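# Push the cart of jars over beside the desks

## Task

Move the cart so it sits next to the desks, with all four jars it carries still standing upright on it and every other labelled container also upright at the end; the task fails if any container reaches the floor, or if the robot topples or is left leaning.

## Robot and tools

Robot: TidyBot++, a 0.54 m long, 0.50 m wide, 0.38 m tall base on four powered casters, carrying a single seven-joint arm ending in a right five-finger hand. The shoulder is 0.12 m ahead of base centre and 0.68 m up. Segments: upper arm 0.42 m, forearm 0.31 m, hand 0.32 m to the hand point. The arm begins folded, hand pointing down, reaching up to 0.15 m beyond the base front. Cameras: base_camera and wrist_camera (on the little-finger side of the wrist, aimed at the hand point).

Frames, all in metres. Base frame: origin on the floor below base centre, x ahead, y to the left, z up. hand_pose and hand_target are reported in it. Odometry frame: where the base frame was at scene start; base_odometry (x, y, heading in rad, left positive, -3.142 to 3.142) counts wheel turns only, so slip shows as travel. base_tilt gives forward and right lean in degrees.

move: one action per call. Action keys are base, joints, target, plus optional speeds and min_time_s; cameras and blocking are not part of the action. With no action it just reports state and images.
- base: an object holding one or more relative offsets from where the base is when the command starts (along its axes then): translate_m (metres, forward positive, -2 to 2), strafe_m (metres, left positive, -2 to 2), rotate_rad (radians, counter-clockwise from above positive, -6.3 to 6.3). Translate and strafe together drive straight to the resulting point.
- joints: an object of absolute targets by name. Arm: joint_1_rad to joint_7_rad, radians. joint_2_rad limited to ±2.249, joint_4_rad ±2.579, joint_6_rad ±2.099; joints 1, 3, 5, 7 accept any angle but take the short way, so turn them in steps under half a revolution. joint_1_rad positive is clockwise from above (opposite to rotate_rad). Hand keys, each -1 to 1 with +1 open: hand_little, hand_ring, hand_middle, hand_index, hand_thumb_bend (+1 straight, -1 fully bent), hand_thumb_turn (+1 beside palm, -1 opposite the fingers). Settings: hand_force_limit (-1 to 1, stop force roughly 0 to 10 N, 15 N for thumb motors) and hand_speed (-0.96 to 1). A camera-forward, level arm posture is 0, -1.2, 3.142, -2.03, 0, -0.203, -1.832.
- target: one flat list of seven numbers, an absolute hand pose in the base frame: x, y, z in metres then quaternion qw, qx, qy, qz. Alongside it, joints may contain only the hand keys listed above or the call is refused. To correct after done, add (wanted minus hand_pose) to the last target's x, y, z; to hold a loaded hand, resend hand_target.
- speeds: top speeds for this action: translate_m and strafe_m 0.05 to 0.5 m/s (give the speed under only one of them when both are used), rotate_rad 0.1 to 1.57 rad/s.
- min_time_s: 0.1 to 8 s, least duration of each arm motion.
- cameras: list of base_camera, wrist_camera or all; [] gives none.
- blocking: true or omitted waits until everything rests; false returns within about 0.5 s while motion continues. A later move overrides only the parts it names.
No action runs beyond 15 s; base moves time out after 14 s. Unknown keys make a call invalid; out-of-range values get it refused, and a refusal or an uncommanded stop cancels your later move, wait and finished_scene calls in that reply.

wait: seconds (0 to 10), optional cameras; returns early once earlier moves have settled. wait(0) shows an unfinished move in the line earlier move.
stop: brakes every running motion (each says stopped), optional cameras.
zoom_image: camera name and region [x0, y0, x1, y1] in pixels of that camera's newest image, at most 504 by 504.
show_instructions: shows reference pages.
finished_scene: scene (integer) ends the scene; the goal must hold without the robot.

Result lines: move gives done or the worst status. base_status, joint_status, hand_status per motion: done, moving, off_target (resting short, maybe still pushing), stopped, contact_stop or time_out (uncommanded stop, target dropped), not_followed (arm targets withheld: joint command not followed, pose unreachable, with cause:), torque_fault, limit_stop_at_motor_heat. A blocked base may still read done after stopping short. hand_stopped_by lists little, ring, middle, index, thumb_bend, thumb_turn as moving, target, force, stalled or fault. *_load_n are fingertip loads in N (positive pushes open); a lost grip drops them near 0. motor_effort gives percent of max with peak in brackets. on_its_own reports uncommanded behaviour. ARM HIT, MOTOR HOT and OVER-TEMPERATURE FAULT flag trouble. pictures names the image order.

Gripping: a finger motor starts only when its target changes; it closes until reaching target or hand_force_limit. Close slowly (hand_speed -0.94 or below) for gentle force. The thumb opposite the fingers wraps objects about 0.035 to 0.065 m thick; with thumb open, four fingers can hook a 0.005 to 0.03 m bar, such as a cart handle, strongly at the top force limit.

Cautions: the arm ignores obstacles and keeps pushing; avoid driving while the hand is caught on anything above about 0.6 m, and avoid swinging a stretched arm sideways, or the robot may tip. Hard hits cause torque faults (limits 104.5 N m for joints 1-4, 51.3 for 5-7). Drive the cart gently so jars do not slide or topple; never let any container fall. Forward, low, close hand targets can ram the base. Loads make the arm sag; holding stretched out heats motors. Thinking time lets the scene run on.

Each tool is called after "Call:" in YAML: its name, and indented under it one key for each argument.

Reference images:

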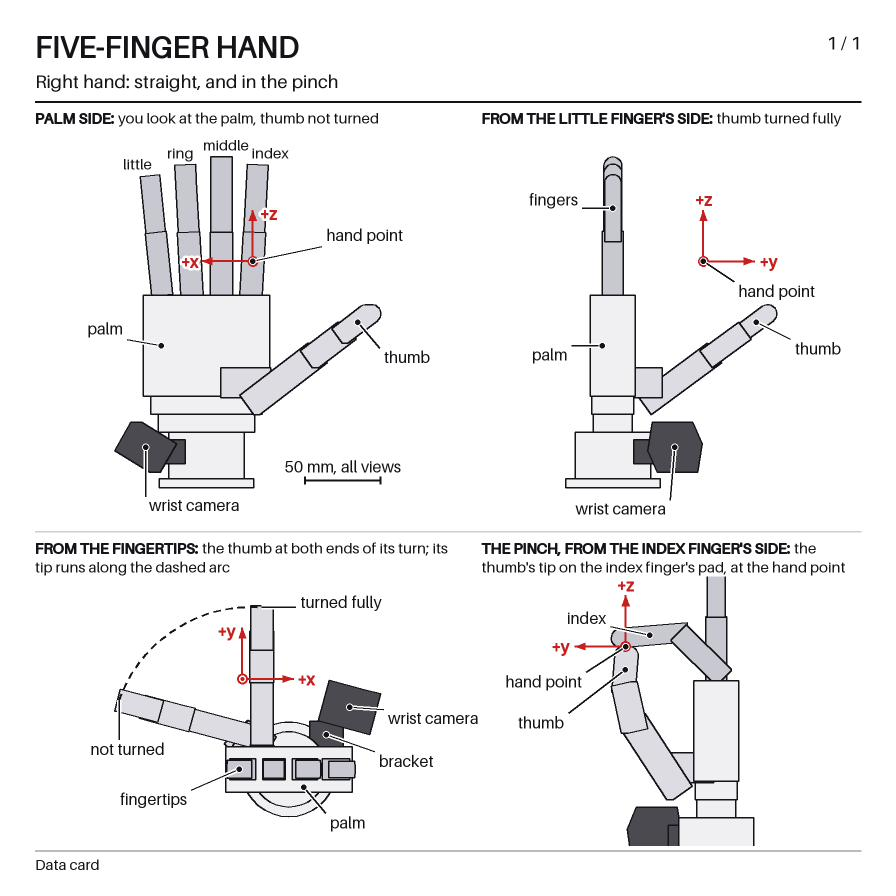

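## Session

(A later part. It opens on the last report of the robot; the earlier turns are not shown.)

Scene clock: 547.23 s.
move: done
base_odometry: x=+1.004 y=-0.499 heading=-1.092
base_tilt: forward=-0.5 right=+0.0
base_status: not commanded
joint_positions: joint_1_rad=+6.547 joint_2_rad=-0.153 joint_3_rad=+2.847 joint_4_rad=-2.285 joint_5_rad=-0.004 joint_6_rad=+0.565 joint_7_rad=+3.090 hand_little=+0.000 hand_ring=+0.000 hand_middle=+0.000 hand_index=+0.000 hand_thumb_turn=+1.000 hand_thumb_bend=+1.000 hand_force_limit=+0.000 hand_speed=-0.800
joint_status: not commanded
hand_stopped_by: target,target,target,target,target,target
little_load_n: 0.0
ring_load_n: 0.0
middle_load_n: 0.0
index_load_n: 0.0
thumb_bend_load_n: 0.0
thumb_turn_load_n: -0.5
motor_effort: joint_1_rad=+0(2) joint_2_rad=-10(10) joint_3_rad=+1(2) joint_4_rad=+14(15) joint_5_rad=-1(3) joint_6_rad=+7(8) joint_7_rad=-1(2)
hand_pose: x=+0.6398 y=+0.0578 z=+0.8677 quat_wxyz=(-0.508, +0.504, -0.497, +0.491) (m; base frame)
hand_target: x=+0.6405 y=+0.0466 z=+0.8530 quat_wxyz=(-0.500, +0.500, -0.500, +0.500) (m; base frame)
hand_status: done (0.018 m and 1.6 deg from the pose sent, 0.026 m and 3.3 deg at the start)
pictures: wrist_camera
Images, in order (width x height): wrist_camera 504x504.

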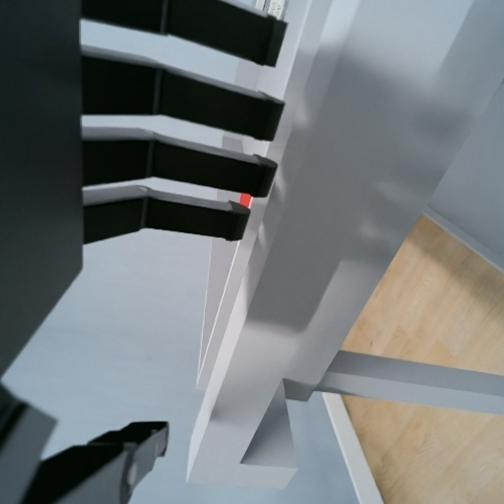

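Call:
move:
  target: [0.6425,0.0426,0.828,-0.5,0.5,-0.5,0.5]
  min_time_s: 2
  cameras: ["wrist_camera"]

Call:
zoom_image:
  camera: "wrist_camera"
  region: [152, 102, 354, 304]

Scene clock: 605.97 s.
move: done
base_odometry: x=+1.004 y=-0.499 heading=-1.092
base_tilt: forward=-0.4 right=+0.0
base_status: not commanded
joint_positions: joint_1_rad=+6.391 joint_2_rad=-0.096 joint_3_rad=+2.993 joint_4_rad=-2.345 joint_5_rad=-0.016 joint_6_rad=+0.680 joint_7_rad=+3.122 hand_little=+0.000 hand_ring=+0.000 hand_middle=+0.000 hand_index=+0.000 hand_thumb_turn=+1.000 hand_thumb_bend=+1.000 hand_force_limit=+0.000 hand_speed=-0.800
joint_status: not commanded
hand_stopped_by: target,target,target,target,target,target
little_load_n: 0.0
ring_load_n: 0.0
middle_load_n: 0.0
index_load_n: 0.0
thumb_bend_load_n: 0.0
thumb_turn_load_n: -0.5
motor_effort: joint_1_rad=+0(1) joint_2_rad=-11(12) joint_3_rad=+1(1) joint_4_rad=+14(15) joint_5_rad=-1(2) joint_6_rad=+8(8) joint_7_rad=-1(2)
hand_pose: x=+0.6428 y=+0.0540 z=+0.8438 quat_wxyz=(-0.512, +0.502, -0.497, +0.488) (m; base frame)
hand_target: x=+0.6425 y=+0.0426 z=+0.8280 quat_wxyz=(-0.500, +0.500, -0.500, +0.500) (m; base frame)
hand_status: done (0.019 m and 2.0 deg from the pose sent, 0.043 m and 1.6 deg at the start)
pictures: wrist_camera
Images, in order (width x height): wrist_camera 504x504.

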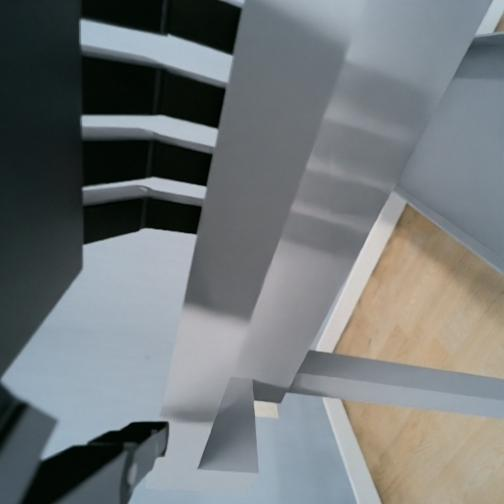

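Scaled by 2.495 from the camera's 504x504 image, which has a finer 720x720 frame.

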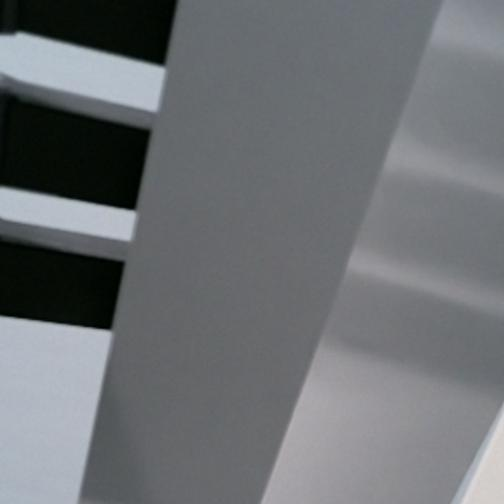

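Call:
move:
  target: [0.6425,0.0426,0.81,-0.5,0.5,-0.5,0.5]
  min_time_s: 2
  cameras: ["wrist_camera"]

Scene clock: 615.23 s.
move: done
base_odometry: x=+1.004 y=-0.499 heading=-1.092
base_tilt: forward=-0.5 right=+0.0
base_status: not commanded
joint_positions: joint_1_rad=+6.303 joint_2_rad=-0.053 joint_3_rad=+3.073 joint_4_rad=-2.387 joint_5_rad=-0.022 joint_6_rad=+0.767 joint_7_rad=+3.130 hand_little=+0.000 hand_ring=+0.000 hand_middle=+0.000 hand_index=+0.000 hand_thumb_turn=+1.000 hand_thumb_bend=+1.000 hand_force_limit=+0.000 hand_speed=-0.800
joint_status: not commanded
hand_stopped_by: target,target,target,target,target,target
little_load_n: 0.0
ring_load_n: 0.0
middle_load_n: -0.5
index_load_n: 0.0
thumb_bend_load_n: 0.0
thumb_turn_load_n: -0.5
motor_effort: joint_1_rad=+0(1) joint_2_rad=-12(13) joint_3_rad=+1(1) joint_4_rad=+13(14) joint_5_rad=-1(2) joint_6_rad=+7(8) joint_7_rad=+0(2)
hand_pose: x=+0.6438 y=+0.0547 z=+0.8265 quat_wxyz=(-0.515, +0.501, -0.497, +0.486) (m; base frame)
hand_target: x=+0.6425 y=+0.0426 z=+0.8100 quat_wxyz=(-0.500, +0.500, -0.500, +0.500) (m; base frame)
hand_status: done (0.021 m and 2.3 deg from the pose sent, 0.036 m and 2.0 deg at the start)
pictures: wrist_camera
Images, in order (width x height): wrist_camera 504x504.

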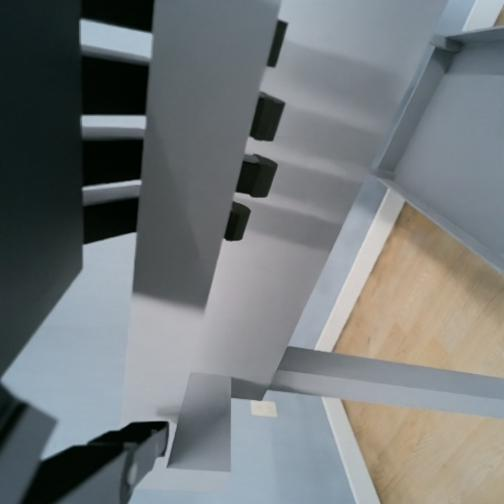

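Call:
move:
  joints: {"hand_thumb_turn":-1,"hand_force_limit":-0.4,"hand_speed":-0.8}
  cameras: ["wrist_camera"]

Scene clock: 638.77 s.
move: done
base_odometry: x=+1.004 y=-0.499 heading=-1.092
base_tilt: forward=-0.4 right=+0.0
base_status: not commanded
joint_positions: joint_1_rad=+6.303 joint_2_rad=-0.053 joint_3_rad=+3.073 joint_4_rad=-2.387 joint_5_rad=-0.022 joint_6_rad=+0.767 joint_7_rad=+3.130 hand_little=+0.000 hand_ring=+0.000 hand_middle=+0.000 hand_index=+0.000 hand_thumb_turn=-1.000 hand_thumb_bend=+1.000 hand_force_limit=-0.400 hand_speed=-0.800
joint_status: all done
hand_stopped_by: target,target,target,target,target,target
little_load_n: 0.0
ring_load_n: 0.0
middle_load_n: 0.0
index_load_n: 0.0
thumb_bend_load_n: 0.0
thumb_turn_load_n: 0.0
motor_effort: joint_1_rad=-1(1) joint_2_rad=-12(13) joint_3_rad=+1(1) joint_4_rad=+13(13) joint_5_rad=-1(2) joint_6_rad=+7(8) joint_7_rad=-1(2)
hand_pose: x=+0.6438 y=+0.0547 z=+0.8265 quat_wxyz=(-0.515, +0.501, -0.497, +0.487) (m; base frame)
hand_target: x=+0.6425 y=+0.0426 z=+0.8100 quat_wxyz=(-0.500, +0.500, -0.500, +0.500) (m; base frame)
hand_status: not commanded
pictures: wrist_camera
Images, in order (width x height): wrist_camera 504x504.

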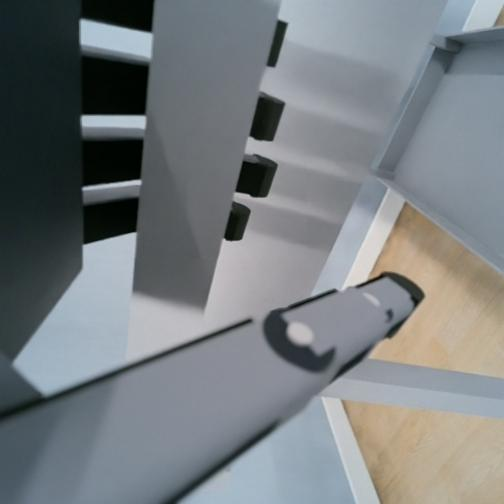

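Call:
move:
  joints: {"hand_thumb_bend":-0.6,"hand_index":-0.7,"hand_middle":-0.7,"hand_ring":-0.7,"hand_little":-0.7,"hand_force_limit":-0.3,"hand_speed":-0.9}
  cameras: ["wrist_camera"]

Scene clock: 650.97 s.
move: off_target
base_odometry: x=+1.004 y=-0.499 heading=-1.092
base_tilt: forward=-0.5 right=+0.1
base_status: not commanded
joint_positions: joint_1_rad=+6.302 joint_2_rad=-0.046 joint_3_rad=+3.074 joint_4_rad=-2.388 joint_5_rad=-0.024 joint_6_rad=+0.781 joint_7_rad=+3.131 hand_little=-0.138 hand_ring=-0.166 hand_middle=-0.194 hand_index=-0.212 hand_thumb_turn=-1.000 hand_thumb_bend=+0.018 hand_force_limit=-0.300 hand_speed=-0.900
joint_status: hand_little off_target (ended at -0.138, target -0.700); hand_ring off_target (ended at -0.166, target -0.700); hand_middle off_target (ended at -0.194, target -0.700); hand_index off_target (ended at -0.212, target -0.700); hand_thumb_bend off_target (ended at +0.018, target -0.600); the others done
hand_stopped_by: force,force,force,force,force,target
little_load_n: 0.5
ring_load_n: 0.0
middle_load_n: 1.0
index_load_n: 3.5
thumb_bend_load_n: 4.5
thumb_turn_load_n: 0.5
motor_effort: joint_1_rad=+0(1) joint_2_rad=-13(14) joint_3_rad=+1(1) joint_4_rad=+12(13) joint_5_rad=-1(2) joint_6_rad=+7(8) joint_7_rad=+0(2)
hand_pose: x=+0.6454 y=+0.0545 z=+0.8268 quat_wxyz=(-0.516, +0.499, -0.496, +0.488) (m; base frame)
hand_target: x=+0.6425 y=+0.0426 z=+0.8100 quat_wxyz=(-0.500, +0.500, -0.500, +0.500) (m; base frame)
hand_status: not commanded
pictures: wrist_camera
Images, in order (width x height): wrist_camera 504x504.

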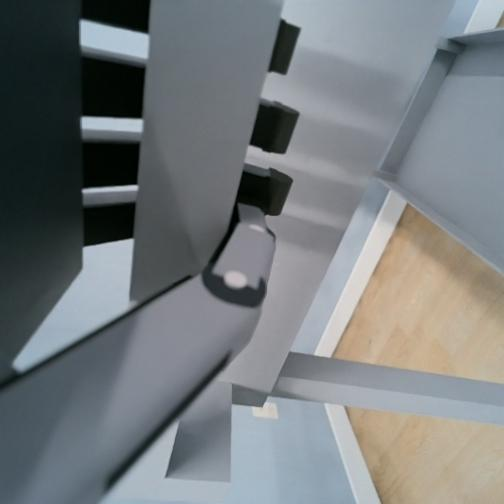

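Call:
move:
  joints: {"hand_thumb_bend":-0.7,"hand_index":-0.8,"hand_middle":-0.8,"hand_ring":-0.8,"hand_little":-0.8,"hand_force_limit":0.3,"hand_speed":-0.9}

Call:
move:
  base: {"translate_m":-0.15}
  speeds: {"translate_m":0.08}
  cameras: ["all"]

Scene clock: 658.87 s.
move: off_target
base_odometry: x=+1.004 y=-0.499 heading=-1.092
base_tilt: forward=-0.5 right=+0.0
base_status: not commanded
joint_positions: joint_1_rad=+6.302 joint_2_rad=-0.044 joint_3_rad=+3.074 joint_4_rad=-2.388 joint_5_rad=-0.024 joint_6_rad=+0.783 joint_7_rad=+3.134 hand_little=-0.238 hand_ring=-0.229 hand_middle=-0.237 hand_index=-0.229 hand_thumb_turn=-1.000 hand_thumb_bend=+0.000 hand_force_limit=+0.300 hand_speed=-0.900
joint_status: hand_little off_target (ended at -0.238, target -0.800); hand_ring off_target (ended at -0.229, target -0.800); hand_middle off_target (ended at -0.237, target -0.800); hand_index off_target (ended at -0.229, target -0.800); hand_thumb_bend off_target (ended at +0.000, target -0.700); the others done
hand_stopped_by: force,force,force,force,force,target
little_load_n: 5.5
ring_load_n: 0.0
middle_load_n: 7.5
index_load_n: 1.5
thumb_bend_load_n: 9.5
thumb_turn_load_n: 0.5
motor_effort: joint_1_rad=+0(1) joint_2_rad=-13(15) joint_3_rad=+0(1) joint_4_rad=+11(12) joint_5_rad=-1(3) joint_6_rad=+7(7) joint_7_rad=-1(2)
hand_pose: x=+0.6458 y=+0.0546 z=+0.8262 quat_wxyz=(-0.516, +0.500, -0.495, +0.489) (m; base frame)
hand_target: x=+0.6425 y=+0.0426 z=+0.8100 quat_wxyz=(-0.500, +0.500, -0.500, +0.500) (m; base frame)
hand_status: not commanded
pictures: none

Scene clock: 661.43 s.
move: done
base_odometry: x=+0.935 y=-0.366 heading=-1.092
base_tilt: forward=-0.4 right=+0.0
base_status: done
joint_positions: joint_1_rad=+6.299 joint_2_rad=-0.034 joint_3_rad=+3.077 joint_4_rad=-2.396 joint_5_rad=-0.030 joint_6_rad=+0.794 joint_7_rad=+3.138 hand_little=-0.239 hand_ring=-0.229 hand_middle=-0.237 hand_index=-0.229 hand_thumb_turn=-1.000 hand_thumb_bend=+0.000 hand_force_limit=+0.300 hand_speed=-0.900
joint_status: not commanded
hand_stopped_by: force,force,force,force,force,target
little_load_n: 0.0
ring_load_n: 0.0
middle_load_n: 7.5
index_load_n: 1.5
thumb_bend_load_n: 9.0
thumb_turn_load_n: 1.0
motor_effort: joint_1_rad=+0(2) joint_2_rad=-13(17) joint_3_rad=+1(2) joint_4_rad=+12(16) joint_5_rad=-1(3) joint_6_rad=+8(8) joint_7_rad=-1(3)
hand_pose: x=+0.6457 y=+0.0531 z=+0.8196 quat_wxyz=(-0.513, +0.501, -0.498, +0.488) (m; base frame)
hand_target: x=+0.6425 y=+0.0426 z=+0.8100 quat_wxyz=(-0.500, +0.500, -0.500, +0.500) (m; base frame)
hand_status: not commanded
pictures: base_camera, wrist_camera
Images, in order (width x height): base_camera 644x364, wrist_camera 504x504.

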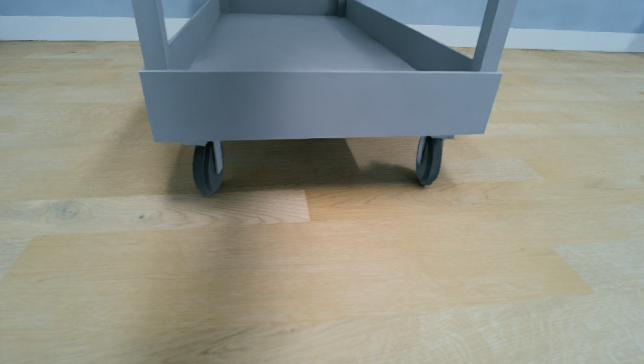

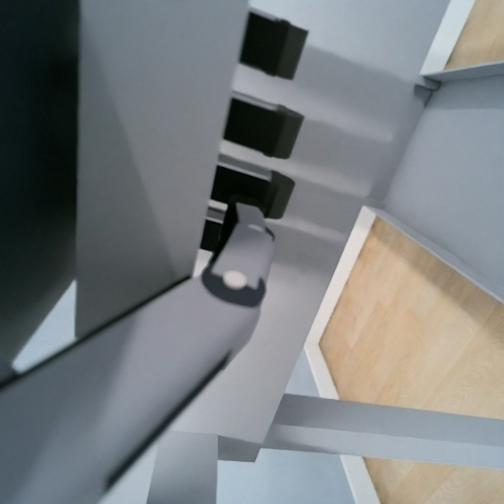

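Call:
move:
  base: {"translate_m":-0.15,"strafe_m":-0.15}
  speeds: {"translate_m":0.1}
  cameras: ["all"]

Scene clock: 676.80 s.
move: done
base_odometry: x=+0.733 y=-0.302 heading=-1.092
base_tilt: forward=-0.4 right=+0.0
base_status: done
joint_positions: joint_1_rad=+6.276 joint_2_rad=-0.036 joint_3_rad=+3.075 joint_4_rad=-2.402 joint_5_rad=-0.034 joint_6_rad=+0.806 joint_7_rad=+3.138 hand_little=-0.239 hand_ring=-0.229 hand_middle=-0.237 hand_index=-0.229 hand_thumb_turn=-1.000 hand_thumb_bend=+0.000 hand_force_limit=+0.300 hand_speed=-0.900
joint_status: not commanded
hand_stopped_by: force,force,force,force,force,target
little_load_n: 2.0
ring_load_n: 0.0
middle_load_n: 7.5
index_load_n: 0.5
thumb_bend_load_n: 9.5
thumb_turn_load_n: 1.0
motor_effort: joint_1_rad=+2(6) joint_2_rad=-12(19) joint_3_rad=+3(6) joint_4_rad=+11(17) joint_5_rad=-4(7) joint_6_rad=+7(10) joint_7_rad=-2(2)
hand_pose: x=+0.6433 y=+0.0647 z=+0.8222 quat_wxyz=(-0.521, +0.503, -0.491, +0.484) (m; base frame)
hand_target: x=+0.6425 y=+0.0426 z=+0.8100 quat_wxyz=(-0.500, +0.500, -0.500, +0.500) (m; base frame)
hand_status: not commanded
pictures: base_camera, wrist_camera
Images, in order (width x height): base_camera 644x364, wrist_camera 504x504.

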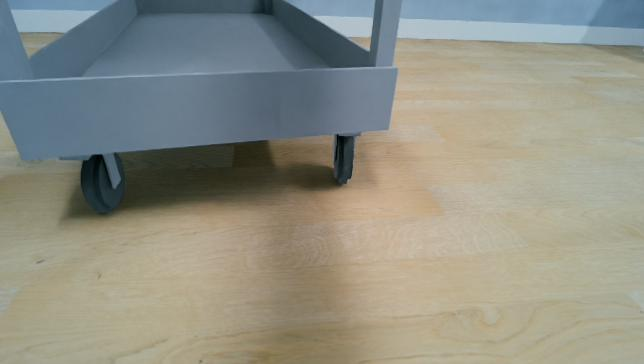

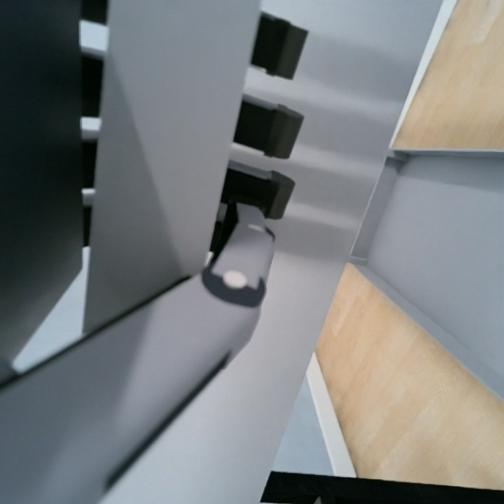

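Call:
move:
  joints: {"hand_thumb_bend":-0.8,"hand_index":-0.9,"hand_middle":-0.9,"hand_ring":-0.9,"hand_little":-0.9,"hand_force_limit":0.7,"hand_speed":-0.9}

Call:
move:
  base: {"translate_m":-0.3,"strafe_m":-0.15,"rotate_rad":0.12}
  speeds: {"translate_m":0.1,"rotate_rad":0.1}
  cameras: ["all"]

Scene clock: 713.77 s.
move: off_target
base_odometry: x=+0.733 y=-0.302 heading=-1.092
base_tilt: forward=-0.4 right=+0.0
base_status: not commanded
joint_positions: joint_1_rad=+6.276 joint_2_rad=-0.036 joint_3_rad=+3.074 joint_4_rad=-2.402 joint_5_rad=-0.034 joint_6_rad=+0.806 joint_7_rad=+3.141 hand_little=-0.338 hand_ring=-0.458 hand_middle=-0.243 hand_index=-0.253 hand_thumb_turn=-1.000 hand_thumb_bend=-0.003 hand_force_limit=+0.700 hand_speed=-0.900
joint_status: hand_little off_target (ended at -0.338, target -0.900); hand_ring off_target (ended at -0.458, target -0.900); hand_middle off_target (ended at -0.243, target -0.900); hand_index off_target (ended at -0.253, target -0.900); hand_thumb_bend off_target (ended at -0.003, target -0.800); the others done
hand_stopped_by: force,force,force,force,force,target
little_load_n: 7.5
ring_load_n: 8.5
middle_load_n: 8.5
index_load_n: 7.0
thumb_bend_load_n: 12.5
thumb_turn_load_n: 0.0
motor_effort: joint_1_rad=+3(4) joint_2_rad=-10(13) joint_3_rad=+5(5) joint_4_rad=+9(12) joint_5_rad=-7(7) joint_6_rad=+4(7) joint_7_rad=-2(2)
hand_pose: x=+0.6433 y=+0.0650 z=+0.8222 quat_wxyz=(-0.520, +0.504, -0.490, +0.485) (m; base frame)
hand_target: x=+0.6425 y=+0.0426 z=+0.8100 quat_wxyz=(-0.500, +0.500, -0.500, +0.500) (m; base frame)
hand_status: not commanded
pictures: none

Scene clock: 717.83 s.
move: done
base_odometry: x=+0.461 y=-0.105 heading=-0.971
base_tilt: forward=-0.4 right=+0.1
base_status: done
joint_positions: joint_1_rad=+6.258 joint_2_rad=-0.039 joint_3_rad=+3.056 joint_4_rad=-2.405 joint_5_rad=-0.037 joint_6_rad=+0.807 joint_7_rad=+3.142 hand_little=-0.339 hand_ring=-0.458 hand_middle=-0.243 hand_index=-0.254 hand_thumb_turn=-1.000 hand_thumb_bend=-0.003 hand_force_limit=+0.700 hand_speed=-0.900
joint_status: not commanded
hand_stopped_by: force,force,force,force,force,target
little_load_n: 4.0
ring_load_n: 5.0
middle_load_n: 9.5
index_load_n: 2.5
thumb_bend_load_n: 11.5
thumb_turn_load_n: -3.5
motor_effort: joint_1_rad=+6(8) joint_2_rad=-10(15) joint_3_rad=+7(9) joint_4_rad=+10(15) joint_5_rad=-7(9) joint_6_rad=+5(8) joint_7_rad=-1(2)
hand_pose: x=+0.6391 y=+0.0836 z=+0.8219 quat_wxyz=(-0.529, +0.512, -0.482, +0.475) (m; base frame)
hand_target: x=+0.6425 y=+0.0426 z=+0.8100 quat_wxyz=(-0.500, +0.500, -0.500, +0.500) (m; base frame)
hand_status: not commanded
pictures: base_camera, wrist_camera
Images, in order (width x height): base_camera 644x364, wrist_camera 504x504.

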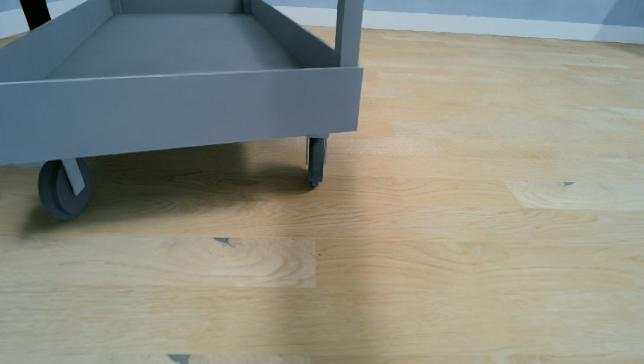

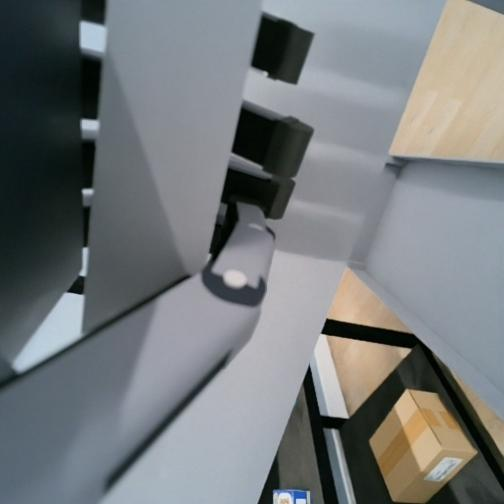

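Call:
move:
  base: {"translate_m":-0.3,"strafe_m":-0.17,"rotate_rad":0.15}
  speeds: {"translate_m":0.1,"rotate_rad":0.1}
  cameras: ["all"]

Scene clock: 730.73 s.
move: done
base_odometry: x=+0.152 y=+0.047 heading=-0.820
base_tilt: forward=-0.5 right=+0.0
base_status: done
joint_positions: joint_1_rad=+6.261 joint_2_rad=-0.029 joint_3_rad=+3.061 joint_4_rad=-2.396 joint_5_rad=-0.038 joint_6_rad=+0.807 joint_7_rad=+3.142 hand_little=-0.339 hand_ring=-0.459 hand_middle=-0.243 hand_index=-0.254 hand_thumb_turn=-1.000 hand_thumb_bend=-0.003 hand_force_limit=+0.700 hand_speed=-0.900
joint_status: not commanded
hand_stopped_by: force,force,force,force,force,target
little_load_n: -1.0
ring_load_n: 0.0
middle_load_n: 10.0
index_load_n: 4.0
thumb_bend_load_n: 11.0
thumb_turn_load_n: -3.5
motor_effort: joint_1_rad=+2(8) joint_2_rad=-12(16) joint_3_rad=+4(10) joint_4_rad=+12(14) joint_5_rad=-3(8) joint_6_rad=+7(9) joint_7_rad=+0(2)
hand_pose: x=+0.6438 y=+0.0796 z=+0.8213 quat_wxyz=(-0.527, +0.510, -0.484, +0.477) (m; base frame)
hand_target: x=+0.6425 y=+0.0426 z=+0.8100 quat_wxyz=(-0.500, +0.500, -0.500, +0.500) (m; base frame)
hand_status: not commanded
pictures: base_camera, wrist_camera
Images, in order (width x height): base_camera 644x364, wrist_camera 504x504.

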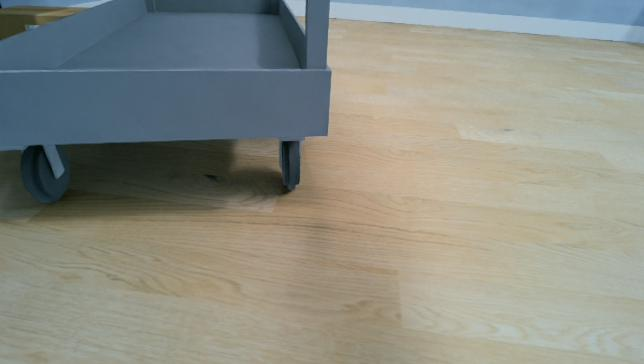

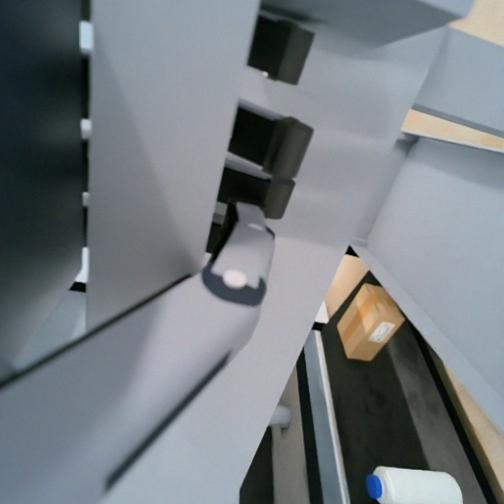

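Call:
move:
  joints: {"hand_thumb_bend":0.8,"hand_index":0,"hand_middle":0,"hand_ring":0,"hand_little":0,"hand_speed":-0.3}
  cameras: ["all"]

Call:
move:
  base: {"strafe_m":0.12}
  speeds: {"strafe_m":0.1}
  cameras: ["all"]

Scene clock: 751.70 s.
move: done
base_odometry: x=+0.152 y=+0.047 heading=-0.820
base_tilt: forward=-0.4 right=+0.0
base_status: not commanded
joint_positions: joint_1_rad=+6.261 joint_2_rad=-0.031 joint_3_rad=+3.061 joint_4_rad=-2.404 joint_5_rad=-0.038 joint_6_rad=+0.812 joint_7_rad=+3.142 hand_little=+0.000 hand_ring=+0.000 hand_middle=+0.000 hand_index=+0.000 hand_thumb_turn=-1.000 hand_thumb_bend=+0.800 hand_force_limit=+0.700 hand_speed=-0.300
joint_status: all done
hand_stopped_by: target,target,target,target,target,target
little_load_n: -0.5
ring_load_n: 0.0
middle_load_n: 0.0
index_load_n: 0.0
thumb_bend_load_n: 0.0
thumb_turn_load_n: 0.0
motor_effort: joint_1_rad=+3(6) joint_2_rad=-11(14) joint_3_rad=+4(8) joint_4_rad=+11(20) joint_5_rad=-4(7) joint_6_rad=+6(9) joint_7_rad=-1(1)
hand_pose: x=+0.6416 y=+0.0791 z=+0.8197 quat_wxyz=(-0.526, +0.510, -0.485, +0.477) (m; base frame)
hand_target: x=+0.6425 y=+0.0426 z=+0.8100 quat_wxyz=(-0.500, +0.500, -0.500, +0.500) (m; base frame)
hand_status: not commanded
pictures: base_camera, wrist_camera
Images, in order (width x height): base_camera 644x364, wrist_camera 504x504.

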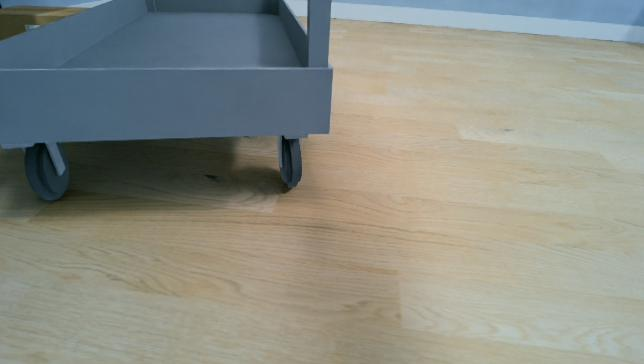

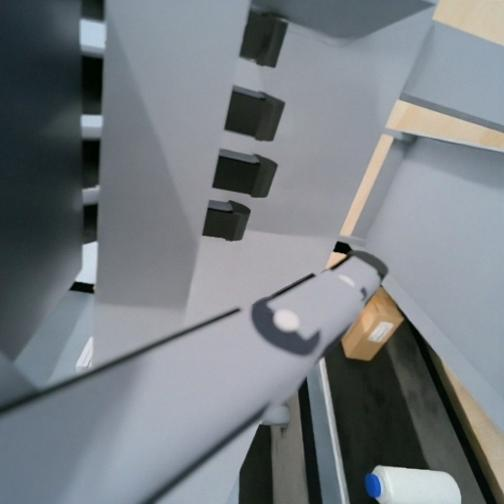

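Scene clock: 753.43 s.
move: done
base_odometry: x=+0.239 y=+0.129 heading=-0.820
base_tilt: forward=-0.5 right=+0.0
base_status: done
joint_positions: joint_1_rad=+6.305 joint_2_rad=-0.032 joint_3_rad=+3.106 joint_4_rad=-2.404 joint_5_rad=-0.044 joint_6_rad=+0.816 joint_7_rad=+3.153 hand_little=+0.000 hand_ring=+0.000 hand_middle=+0.000 hand_index=-0.001 hand_thumb_turn=-1.000 hand_thumb_bend=+0.800 hand_force_limit=+0.700 hand_speed=-0.300
joint_status: not commanded
hand_stopped_by: target,target,target,target,target,target
little_load_n: 1.0
ring_load_n: 0.0
middle_load_n: 0.0
index_load_n: -4.5
thumb_bend_load_n: 0.0
thumb_turn_load_n: 0.0
motor_effort: joint_1_rad=-3(6) joint_2_rad=-10(12) joint_3_rad=-2(6) joint_4_rad=+12(13) joint_5_rad=+1(4) joint_6_rad=+5(7) joint_7_rad=-1(3)
hand_pose: x=+0.6472 y=+0.0303 z=+0.8214 quat_wxyz=(-0.503, +0.487, -0.506, +0.503) (m; base frame)
hand_target: x=+0.6425 y=+0.0426 z=+0.8100 quat_wxyz=(-0.500, +0.500, -0.500, +0.500) (m; base frame)
hand_status: not commanded
pictures: base_camera, wrist_camera
Images, in order (width x height): base_camera 644x364, wrist_camera 504x504.

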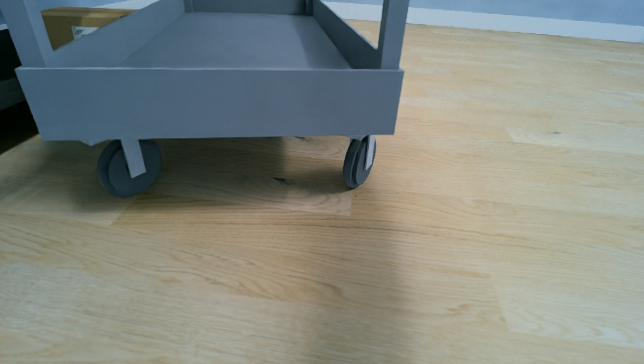

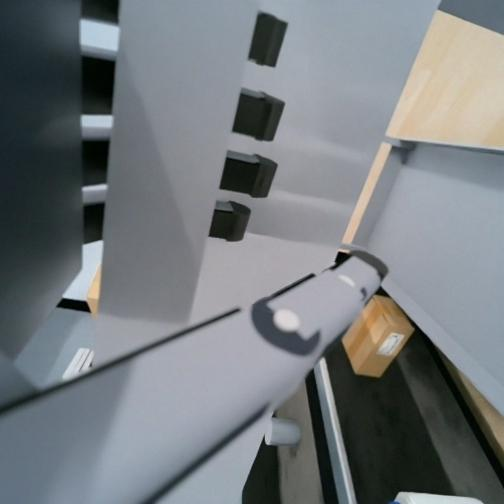

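Call:
move:
  target: [0.642,0.0426,0.9,-0.5,0.5,-0.5,0.5]
  min_time_s: 2

Call:
move:
  base: {"strafe_m":0.15}
  speeds: {"strafe_m":0.15}
  cameras: ["all"]

Scene clock: 763.13 s.
move: done
base_odometry: x=+0.239 y=+0.129 heading=-0.820
base_tilt: forward=-0.5 right=+0.1
base_status: not commanded
joint_positions: joint_1_rad=+6.747 joint_2_rad=-0.165 joint_3_rad=+2.737 joint_4_rad=-2.251 joint_5_rad=+0.122 joint_6_rad=+0.482 joint_7_rad=+2.969 hand_little=+0.000 hand_ring=+0.000 hand_middle=+0.000 hand_index=+0.000 hand_thumb_turn=-1.000 hand_thumb_bend=+0.801 hand_force_limit=+0.700 hand_speed=-0.300
joint_status: not commanded
hand_stopped_by: target,target,target,target,target,target
little_load_n: 0.0
ring_load_n: 0.0
middle_load_n: 0.0
index_load_n: 0.0
thumb_bend_load_n: 5.0
thumb_turn_load_n: -0.5
motor_effort: joint_1_rad=-1(3) joint_2_rad=-11(13) joint_3_rad=+2(2) joint_4_rad=+18(19) joint_5_rad=-2(3) joint_6_rad=+11(11) joint_7_rad=-2(2)
hand_pose: x=+0.6420 y=+0.0330 z=+0.8611 quat_wxyz=(-0.485, +0.509, -0.517, +0.489) (m; base frame)
hand_target: x=+0.6420 y=+0.0426 z=+0.9000 quat_wxyz=(-0.500, +0.500, -0.500, +0.500) (m; base frame)
hand_status: done (0.040 m and 3.1 deg from the pose sent, 0.080 m and 1.7 deg at the start)
pictures: none

Scene clock: 764.77 s.
move: done
base_odometry: x=+0.349 y=+0.231 heading=-0.819
base_tilt: forward=-0.5 right=+0.0
base_status: done
joint_positions: joint_1_rad=+6.762 joint_2_rad=-0.170 joint_3_rad=+2.735 joint_4_rad=-2.248 joint_5_rad=+0.124 joint_6_rad=+0.468 joint_7_rad=+2.968 hand_little=+0.000 hand_ring=+0.000 hand_middle=+0.000 hand_index=+0.000 hand_thumb_turn=-1.000 hand_thumb_bend=+0.802 hand_force_limit=+0.700 hand_speed=-0.300
joint_status: not commanded
hand_stopped_by: target,target,target,target,target,target
little_load_n: 0.0
ring_load_n: 0.0
middle_load_n: 0.0
index_load_n: 0.0
thumb_bend_load_n: 5.0
thumb_turn_load_n: -1.5
motor_effort: joint_1_rad=-1(3) joint_2_rad=-12(13) joint_3_rad=+1(2) joint_4_rad=+19(21) joint_5_rad=-2(3) joint_6_rad=+11(13) joint_7_rad=-1(2)
hand_pose: x=+0.6411 y=+0.0270 z=+0.8602 quat_wxyz=(-0.479, +0.509, -0.521, +0.491) (m; base frame)
hand_target: x=+0.6420 y=+0.0426 z=+0.9000 quat_wxyz=(-0.500, +0.500, -0.500, +0.500) (m; base frame)
hand_status: not commanded
pictures: base_camera, wrist_camera
Images, in order (width x height): base_camera 644x364, wrist_camera 504x504.

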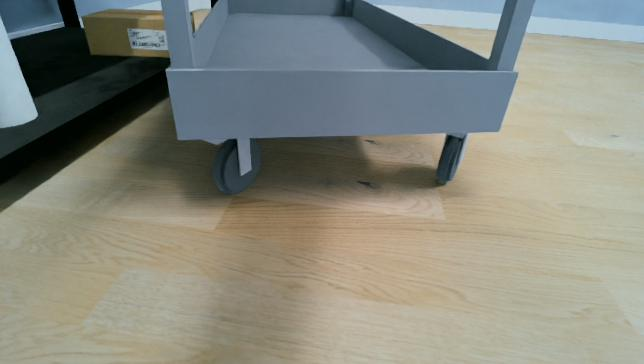

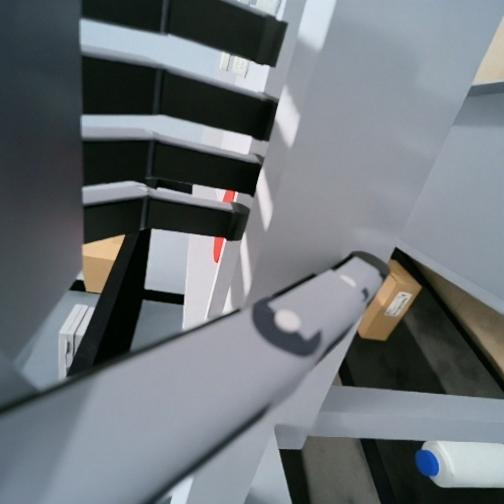

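Call:
move:
  target: [0.642,0.0426,0.84,-0.5,0.5,-0.5,0.5]
  min_time_s: 1.5

Call:
move:
  joints: {"hand_thumb_bend":1,"hand_thumb_turn":1}

Call:
move:
  target: [0.642,0.0426,0.92,-0.5,0.5,-0.5,0.5]
  min_time_s: 1.5
  cameras: ["all"]

Scene clock: 773.23 s.
move: done
base_odometry: x=+0.349 y=+0.231 heading=-0.819
base_tilt: forward=-0.5 right=+0.0
base_status: not commanded
joint_positions: joint_1_rad=+6.459 joint_2_rad=-0.127 joint_3_rad=+2.938 joint_4_rad=-2.319 joint_5_rad=-0.003 joint_6_rad=+0.623 joint_7_rad=+3.104 hand_little=+0.000 hand_ring=+0.000 hand_middle=+0.000 hand_index=+0.000 hand_thumb_turn=-1.000 hand_thumb_bend=+0.800 hand_force_limit=+0.700 hand_speed=-0.300
joint_status: not commanded
hand_stopped_by: target,target,target,target,target,target
little_load_n: 0.0
ring_load_n: 0.0
middle_load_n: 0.0
index_load_n: -1.0
thumb_bend_load_n: 0.0
thumb_turn_load_n: 0.0
motor_effort: joint_1_rad=-1(3) joint_2_rad=-10(13) joint_3_rad=+1(1) joint_4_rad=+14(21) joint_5_rad=-1(3) joint_6_rad=+8(13) joint_7_rad=-1(2)
hand_pose: x=+0.6405 y=+0.0525 z=+0.8550 quat_wxyz=(-0.509, +0.503, -0.498, +0.490) (m; base frame)
hand_target: x=+0.6420 y=+0.0426 z=+0.8400 quat_wxyz=(-0.500, +0.500, -0.500, +0.500) (m; base frame)
hand_status: done (0.018 m and 1.6 deg from the pose sent, 0.026 m and 3.7 deg at the start)
pictures: none

Scene clock: 775.20 s.
move: off_target
base_odometry: x=+0.349 y=+0.231 heading=-0.819
base_tilt: forward=-0.4 right=+0.0
base_status: not commanded
joint_positions: joint_1_rad=+6.437 joint_2_rad=-0.105 joint_3_rad=+2.935 joint_4_rad=-2.350 joint_5_rad=-0.002 joint_6_rad=+0.626 joint_7_rad=+3.143 hand_little=+0.001 hand_ring=+0.000 hand_middle=+0.000 hand_index=+0.000 hand_thumb_turn=+0.766 hand_thumb_bend=+1.001 hand_force_limit=+0.700 hand_speed=-0.300
joint_status: hand_thumb_turn off_target (ended at +0.766, target +1.000); the others done
hand_stopped_by: target,target,target,target,target,stalled
little_load_n: 8.0
ring_load_n: 0.0
middle_load_n: 0.0
index_load_n: 0.0
thumb_bend_load_n: 2.5
thumb_turn_load_n: -21.5
motor_effort: joint_1_rad=+2(4) joint_2_rad=-13(15) joint_3_rad=+4(5) joint_4_rad=+17(22) joint_5_rad=-9(9) joint_6_rad=+11(15) joint_7_rad=-5(6)
hand_pose: x=+0.6350 y=+0.0614 z=+0.8264 quat_wxyz=(-0.494, +0.530, -0.494, +0.481) (m; base frame)
hand_target: x=+0.6420 y=+0.0426 z=+0.8400 quat_wxyz=(-0.500, +0.500, -0.500, +0.500) (m; base frame)
hand_status: not commanded
pictures: none

Scene clock: 777.00 s.
move: off_target
base_odometry: x=+0.349 y=+0.231 heading=-0.819
base_tilt: forward=-0.4 right=+0.0
base_status: not commanded
joint_positions: joint_1_rad=+6.755 joint_2_rad=-0.148 joint_3_rad=+2.710 joint_4_rad=-2.236 joint_5_rad=+0.260 joint_6_rad=+0.384 joint_7_rad=+2.892 hand_little=+0.000 hand_ring=+0.000 hand_middle=+0.000 hand_index=+0.000 hand_thumb_turn=+0.766 hand_thumb_bend=+1.000 hand_force_limit=+0.700 hand_speed=-0.300
joint_status: not commanded
hand_stopped_by: target,target,target,target,target,stalled
little_load_n: 4.5
ring_load_n: 0.0
middle_load_n: 0.0
index_load_n: 0.0
thumb_bend_load_n: 1.0
thumb_turn_load_n: -25.0
motor_effort: joint_1_rad=+3(3) joint_2_rad=-17(18) joint_3_rad=+6(6) joint_4_rad=+25(25) joint_5_rad=-9(9) joint_6_rad=+16(16) joint_7_rad=-5(6)
hand_pose: x=+0.6358 y=+0.0507 z=+0.8254 quat_wxyz=(-0.459, +0.561, -0.516, +0.457) (m; base frame)
hand_target: x=+0.6420 y=+0.0426 z=+0.9200 quat_wxyz=(-0.500, +0.500, -0.500, +0.500) (m; base frame)
hand_status: off_target (0.095 m and 10.0 deg from the pose sent, 0.096 m and 4.2 deg at the start)
pictures: base_camera, wrist_camera
Images, in order (width x height): base_camera 644x364, wrist_camera 504x504.

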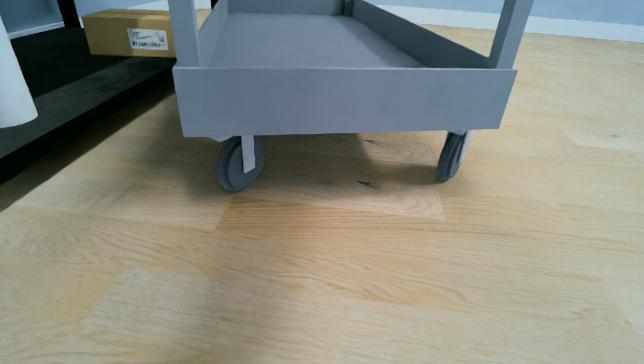

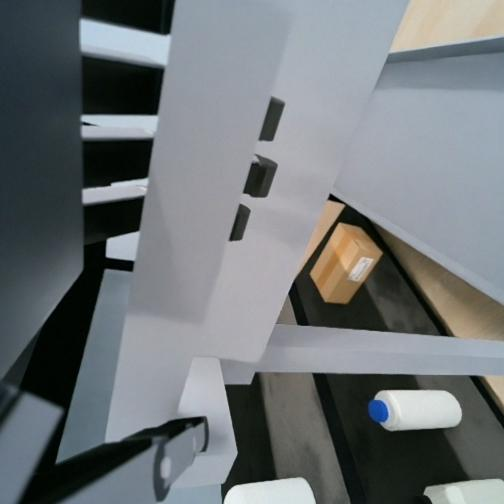

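Call:
move:
  joints: {"hand_thumb_turn":0.2}
  target: [0.642,0.0426,0.81,-0.5,0.5,-0.5,0.5]
  min_time_s: 1

Call:
move:
  base: {"strafe_m":-0.05}
  speeds: {"strafe_m":0.1}
  cameras: ["wrist_camera"]

Scene clock: 786.40 s.
move: done
base_odometry: x=+0.349 y=+0.231 heading=-0.819
base_tilt: forward=-0.5 right=+0.0
base_status: not commanded
joint_positions: joint_1_rad=+6.310 joint_2_rad=-0.085 joint_3_rad=+3.075 joint_4_rad=-2.380 joint_5_rad=-0.022 joint_6_rad=+0.792 joint_7_rad=+3.124 hand_little=+0.000 hand_ring=+0.000 hand_middle=+0.000 hand_index=+0.000 hand_thumb_turn=+0.200 hand_thumb_bend=+1.000 hand_force_limit=+0.700 hand_speed=-0.300
joint_status: all done
hand_stopped_by: target,target,target,target,target,target
little_load_n: 2.5
ring_load_n: 0.0
middle_load_n: 0.0
index_load_n: 0.0
thumb_bend_load_n: 0.5
thumb_turn_load_n: 1.5
motor_effort: joint_1_rad=-1(3) joint_2_rad=-6(18) joint_3_rad=+0(6) joint_4_rad=+12(25) joint_5_rad=-1(9) joint_6_rad=+4(16) joint_7_rad=-1(5)
hand_pose: x=+0.6423 y=+0.0505 z=+0.8550 quat_wxyz=(-0.530, +0.482, -0.484, +0.503) (m; base frame)
hand_target: x=+0.6420 y=+0.0426 z=+0.8100 quat_wxyz=(-0.500, +0.500, -0.500, +0.500) (m; base frame)
hand_status: done (0.046 m and 4.4 deg from the pose sent, 0.018 m and 10.0 deg at the start)
pictures: none

Scene clock: 787.43 s.
move: done
base_odometry: x=+0.312 y=+0.197 heading=-0.819
base_tilt: forward=-0.5 right=+0.0
base_status: done
joint_positions: joint_1_rad=+6.286 joint_2_rad=-0.050 joint_3_rad=+3.073 joint_4_rad=-2.382 joint_5_rad=-0.023 joint_6_rad=+0.798 joint_7_rad=+3.130 hand_little=+0.000 hand_ring=+0.000 hand_middle=+0.000 hand_index=+0.000 hand_thumb_turn=+0.200 hand_thumb_bend=+1.000 hand_force_limit=+0.700 hand_speed=-0.300
joint_status: not commanded
hand_stopped_by: target,target,target,target,target,target
little_load_n: 2.5
ring_load_n: 0.0
middle_load_n: 0.0
index_load_n: -0.5
thumb_bend_load_n: 0.0
thumb_turn_load_n: 0.0
motor_effort: joint_1_rad=+1(3) joint_2_rad=-11(13) joint_3_rad=+2(4) joint_4_rad=+11(12) joint_5_rad=-2(4) joint_6_rad=+6(6) joint_7_rad=+0(1)
hand_pose: x=+0.6462 y=+0.0637 z=+0.8374 quat_wxyz=(-0.527, +0.497, -0.485, +0.490) (m; base frame)
hand_target: x=+0.6420 y=+0.0426 z=+0.8100 quat_wxyz=(-0.500, +0.500, -0.500, +0.500) (m; base frame)
hand_status: not commanded
pictures: wrist_camera
Images, in order (width x height): wrist_camera 504x504.

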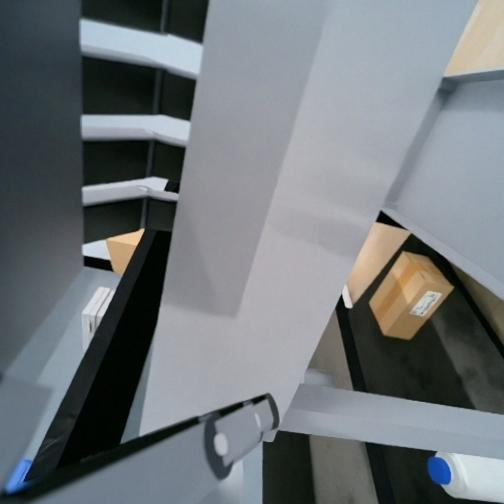

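Call:
move:
  target: [0.642,0.035,0.8,-0.5,0.5,-0.5,0.5]
  joints: {"hand_thumb_turn":-1}
  min_time_s: 1.5

Call:
move:
  joints: {"hand_thumb_bend":-0.8,"hand_index":-0.9,"hand_middle":-0.9,"hand_ring":-0.9,"hand_little":-0.9,"hand_force_limit":0.5,"hand_speed":-0.9}
  cameras: ["all"]

Scene clock: 797.37 s.
move: done
base_odometry: x=+0.312 y=+0.197 heading=-0.819
base_tilt: forward=-0.4 right=+0.0
base_status: not commanded
joint_positions: joint_1_rad=+6.268 joint_2_rad=-0.030 joint_3_rad=+3.114 joint_4_rad=-2.392 joint_5_rad=-0.023 joint_6_rad=+0.834 joint_7_rad=+3.130 hand_little=+0.000 hand_ring=+0.000 hand_middle=+0.000 hand_index=+0.000 hand_thumb_turn=-1.000 hand_thumb_bend=+1.000 hand_force_limit=+0.700 hand_speed=-0.300
joint_status: all done
hand_stopped_by: target,target,target,target,target,target
little_load_n: 4.0
ring_load_n: 0.0
middle_load_n: 0.0
index_load_n: 0.0
thumb_bend_load_n: 0.0
thumb_turn_load_n: 0.0
motor_effort: joint_1_rad=+2(2) joint_2_rad=-12(13) joint_3_rad=+3(3) joint_4_rad=+9(11) joint_5_rad=-3(4) joint_6_rad=+5(7) joint_7_rad=-1(1)
hand_pose: x=+0.6502 y=+0.0510 z=+0.8336 quat_wxyz=(-0.524, +0.489, -0.489, +0.497) (m; base frame)
hand_target: x=+0.6420 y=+0.0350 z=+0.8000 quat_wxyz=(-0.500, +0.500, -0.500, +0.500) (m; base frame)
hand_status: done (0.038 m and 3.3 deg from the pose sent, 0.047 m and 3.8 deg at the start)
pictures: none

Scene clock: 804.80 s.
move: off_target
base_odometry: x=+0.312 y=+0.197 heading=-0.819
base_tilt: forward=-0.4 right=+0.0
base_status: not commanded
joint_positions: joint_1_rad=+6.267 joint_2_rad=-0.015 joint_3_rad=+3.122 joint_4_rad=-2.415 joint_5_rad=-0.023 joint_6_rad=+0.838 joint_7_rad=+3.132 hand_little=-0.800 hand_ring=-0.835 hand_middle=-0.872 hand_index=-0.897 hand_thumb_turn=-1.000 hand_thumb_bend=+0.493 hand_force_limit=+0.500 hand_speed=-0.900
joint_status: hand_little off_target (ended at -0.800, target -0.900); hand_ring off_target (ended at -0.835, target -0.900); hand_middle off_target (ended at -0.872, target -0.900); hand_thumb_bend off_target (ended at +0.493, target -0.800); the others done
hand_stopped_by: force,force,force,force,force,target
little_load_n: 0.5
ring_load_n: 3.0
middle_load_n: 7.5
index_load_n: 6.5
thumb_bend_load_n: 11.0
thumb_turn_load_n: 2.0
motor_effort: joint_1_rad=+2(3) joint_2_rad=-15(16) joint_3_rad=+3(3) joint_4_rad=+12(13) joint_5_rad=-5(5) joint_6_rad=+8(9) joint_7_rad=-3(5)
hand_pose: x=+0.6466 y=+0.0471 z=+0.8143 quat_wxyz=(-0.513, +0.496, -0.499, +0.491) (m; base frame)
hand_target: x=+0.6420 y=+0.0350 z=+0.8000 quat_wxyz=(-0.500, +0.500, -0.500, +0.500) (m; base frame)
hand_status: not commanded
pictures: base_camera, wrist_camera
Images, in order (width x height): base_camera 644x364, wrist_camera 504x504.

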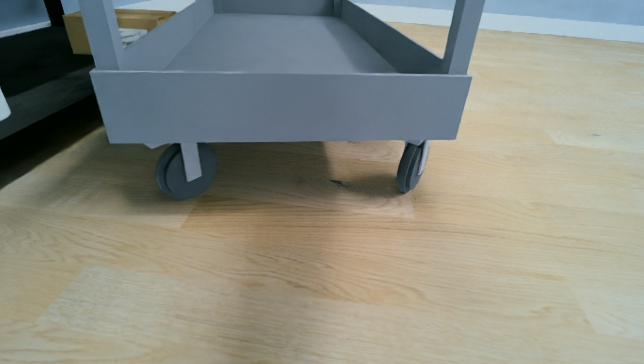

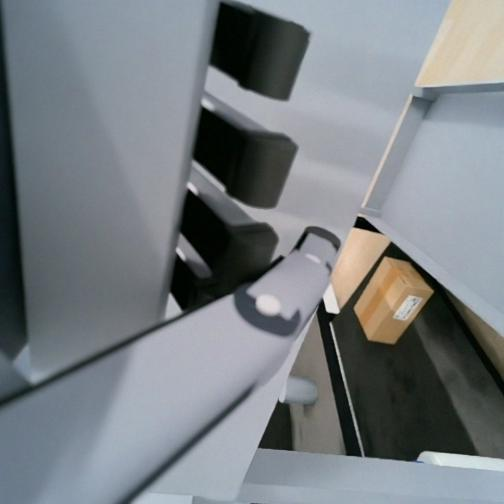

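Call:
move:
  base: {"translate_m":-0.3,"strafe_m":-0.2,"rotate_rad":0.12}
  speeds: {"translate_m":0.1,"rotate_rad":0.1}
  cameras: ["all"]

Scene clock: 822.50 s.
move: done
base_odometry: x=-0.039 y=+0.280 heading=-0.698
base_tilt: forward=-0.5 right=+0.0
base_status: done
joint_positions: joint_1_rad=+6.257 joint_2_rad=-0.016 joint_3_rad=+3.126 joint_4_rad=-2.420 joint_5_rad=-0.023 joint_6_rad=+0.845 joint_7_rad=+3.132 hand_little=-0.800 hand_ring=-0.836 hand_middle=-0.872 hand_index=-0.897 hand_thumb_turn=-1.000 hand_thumb_bend=+0.493 hand_force_limit=+0.500 hand_speed=-0.900
joint_status: not commanded
hand_stopped_by: force,force,force,force,force,target
little_load_n: -2.5
ring_load_n: 0.0
middle_load_n: 6.5
index_load_n: 4.0
thumb_bend_load_n: 10.5
thumb_turn_load_n: 2.0
motor_effort: joint_1_rad=+2(5) joint_2_rad=-11(17) joint_3_rad=+3(5) joint_4_rad=+11(13) joint_5_rad=-4(6) joint_6_rad=+6(7) joint_7_rad=-2(4)
hand_pose: x=+0.6450 y=+0.0500 z=+0.8139 quat_wxyz=(-0.515, +0.497, -0.497, +0.490) (m; base frame)
hand_target: x=+0.6420 y=+0.0350 z=+0.8000 quat_wxyz=(-0.500, +0.500, -0.500, +0.500) (m; base frame)
hand_status: not commanded
pictures: base_camera, wrist_camera
Images, in order (width x height): base_camera 644x364, wrist_camera 504x504.

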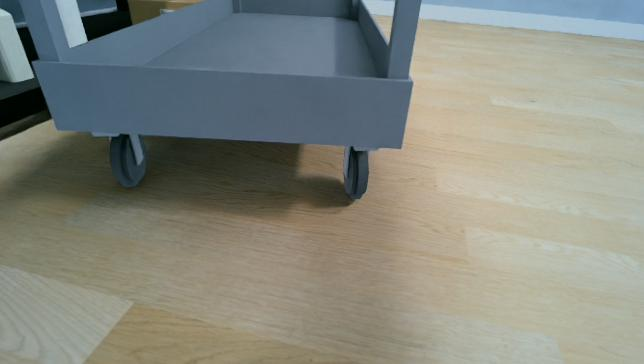

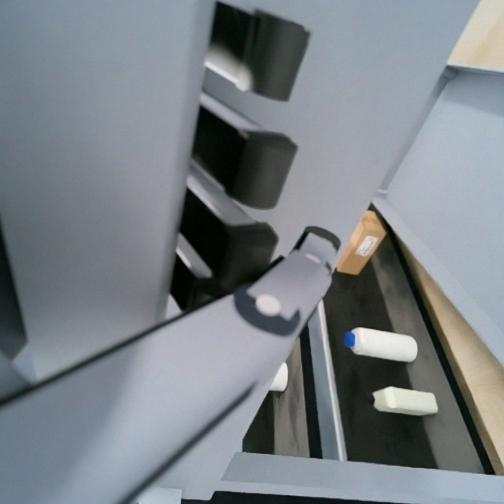

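Call:
move:
  base: {"translate_m":-0.3,"strafe_m":-0.2,"rotate_rad":0.12}
  speeds: {"translate_m":0.15,"rotate_rad":0.1}
  cameras: ["all"]

Scene clock: 835.37 s.
move: done
base_odometry: x=-0.397 y=+0.319 heading=-0.577
base_tilt: forward=-0.5 right=+0.0
base_status: done
joint_positions: joint_1_rad=+6.258 joint_2_rad=-0.017 joint_3_rad=+3.134 joint_4_rad=-2.426 joint_5_rad=-0.019 joint_6_rad=+0.850 joint_7_rad=+3.139 hand_little=-0.800 hand_ring=-0.836 hand_middle=-0.872 hand_index=-0.886 hand_thumb_turn=-1.000 hand_thumb_bend=+0.493 hand_force_limit=+0.500 hand_speed=-0.900
joint_status: not commanded
hand_stopped_by: force,force,force,force,force,target
little_load_n: 0.0
ring_load_n: 0.0
middle_load_n: 6.5
index_load_n: 1.0
thumb_bend_load_n: 10.5
thumb_turn_load_n: 1.5
motor_effort: joint_1_rad=+0(4) joint_2_rad=-9(16) joint_3_rad=+1(4) joint_4_rad=+9(14) joint_5_rad=-2(7) joint_6_rad=+4(9) joint_7_rad=-2(7)
hand_pose: x=+0.6439 y=+0.0456 z=+0.8132 quat_wxyz=(-0.511, +0.498, -0.496, +0.495) (m; base frame)
hand_target: x=+0.6420 y=+0.0350 z=+0.8000 quat_wxyz=(-0.500, +0.500, -0.500, +0.500) (m; base frame)
hand_status: not commanded
pictures: base_camera, wrist_camera
Images, in order (width x height): base_camera 644x364, wrist_camera 504x504.

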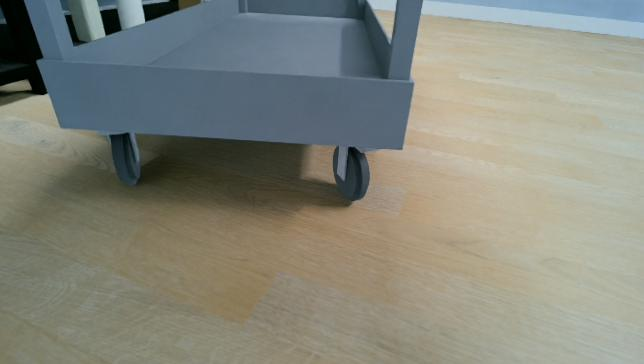

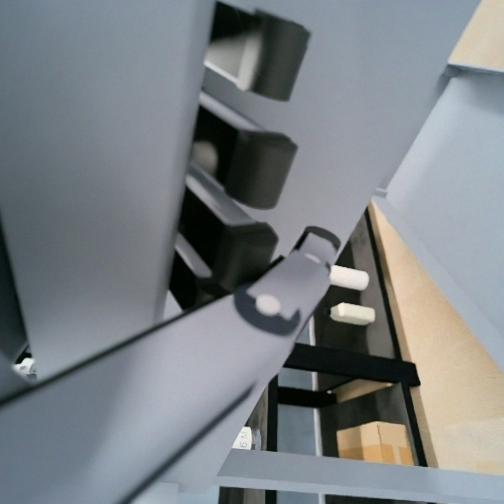

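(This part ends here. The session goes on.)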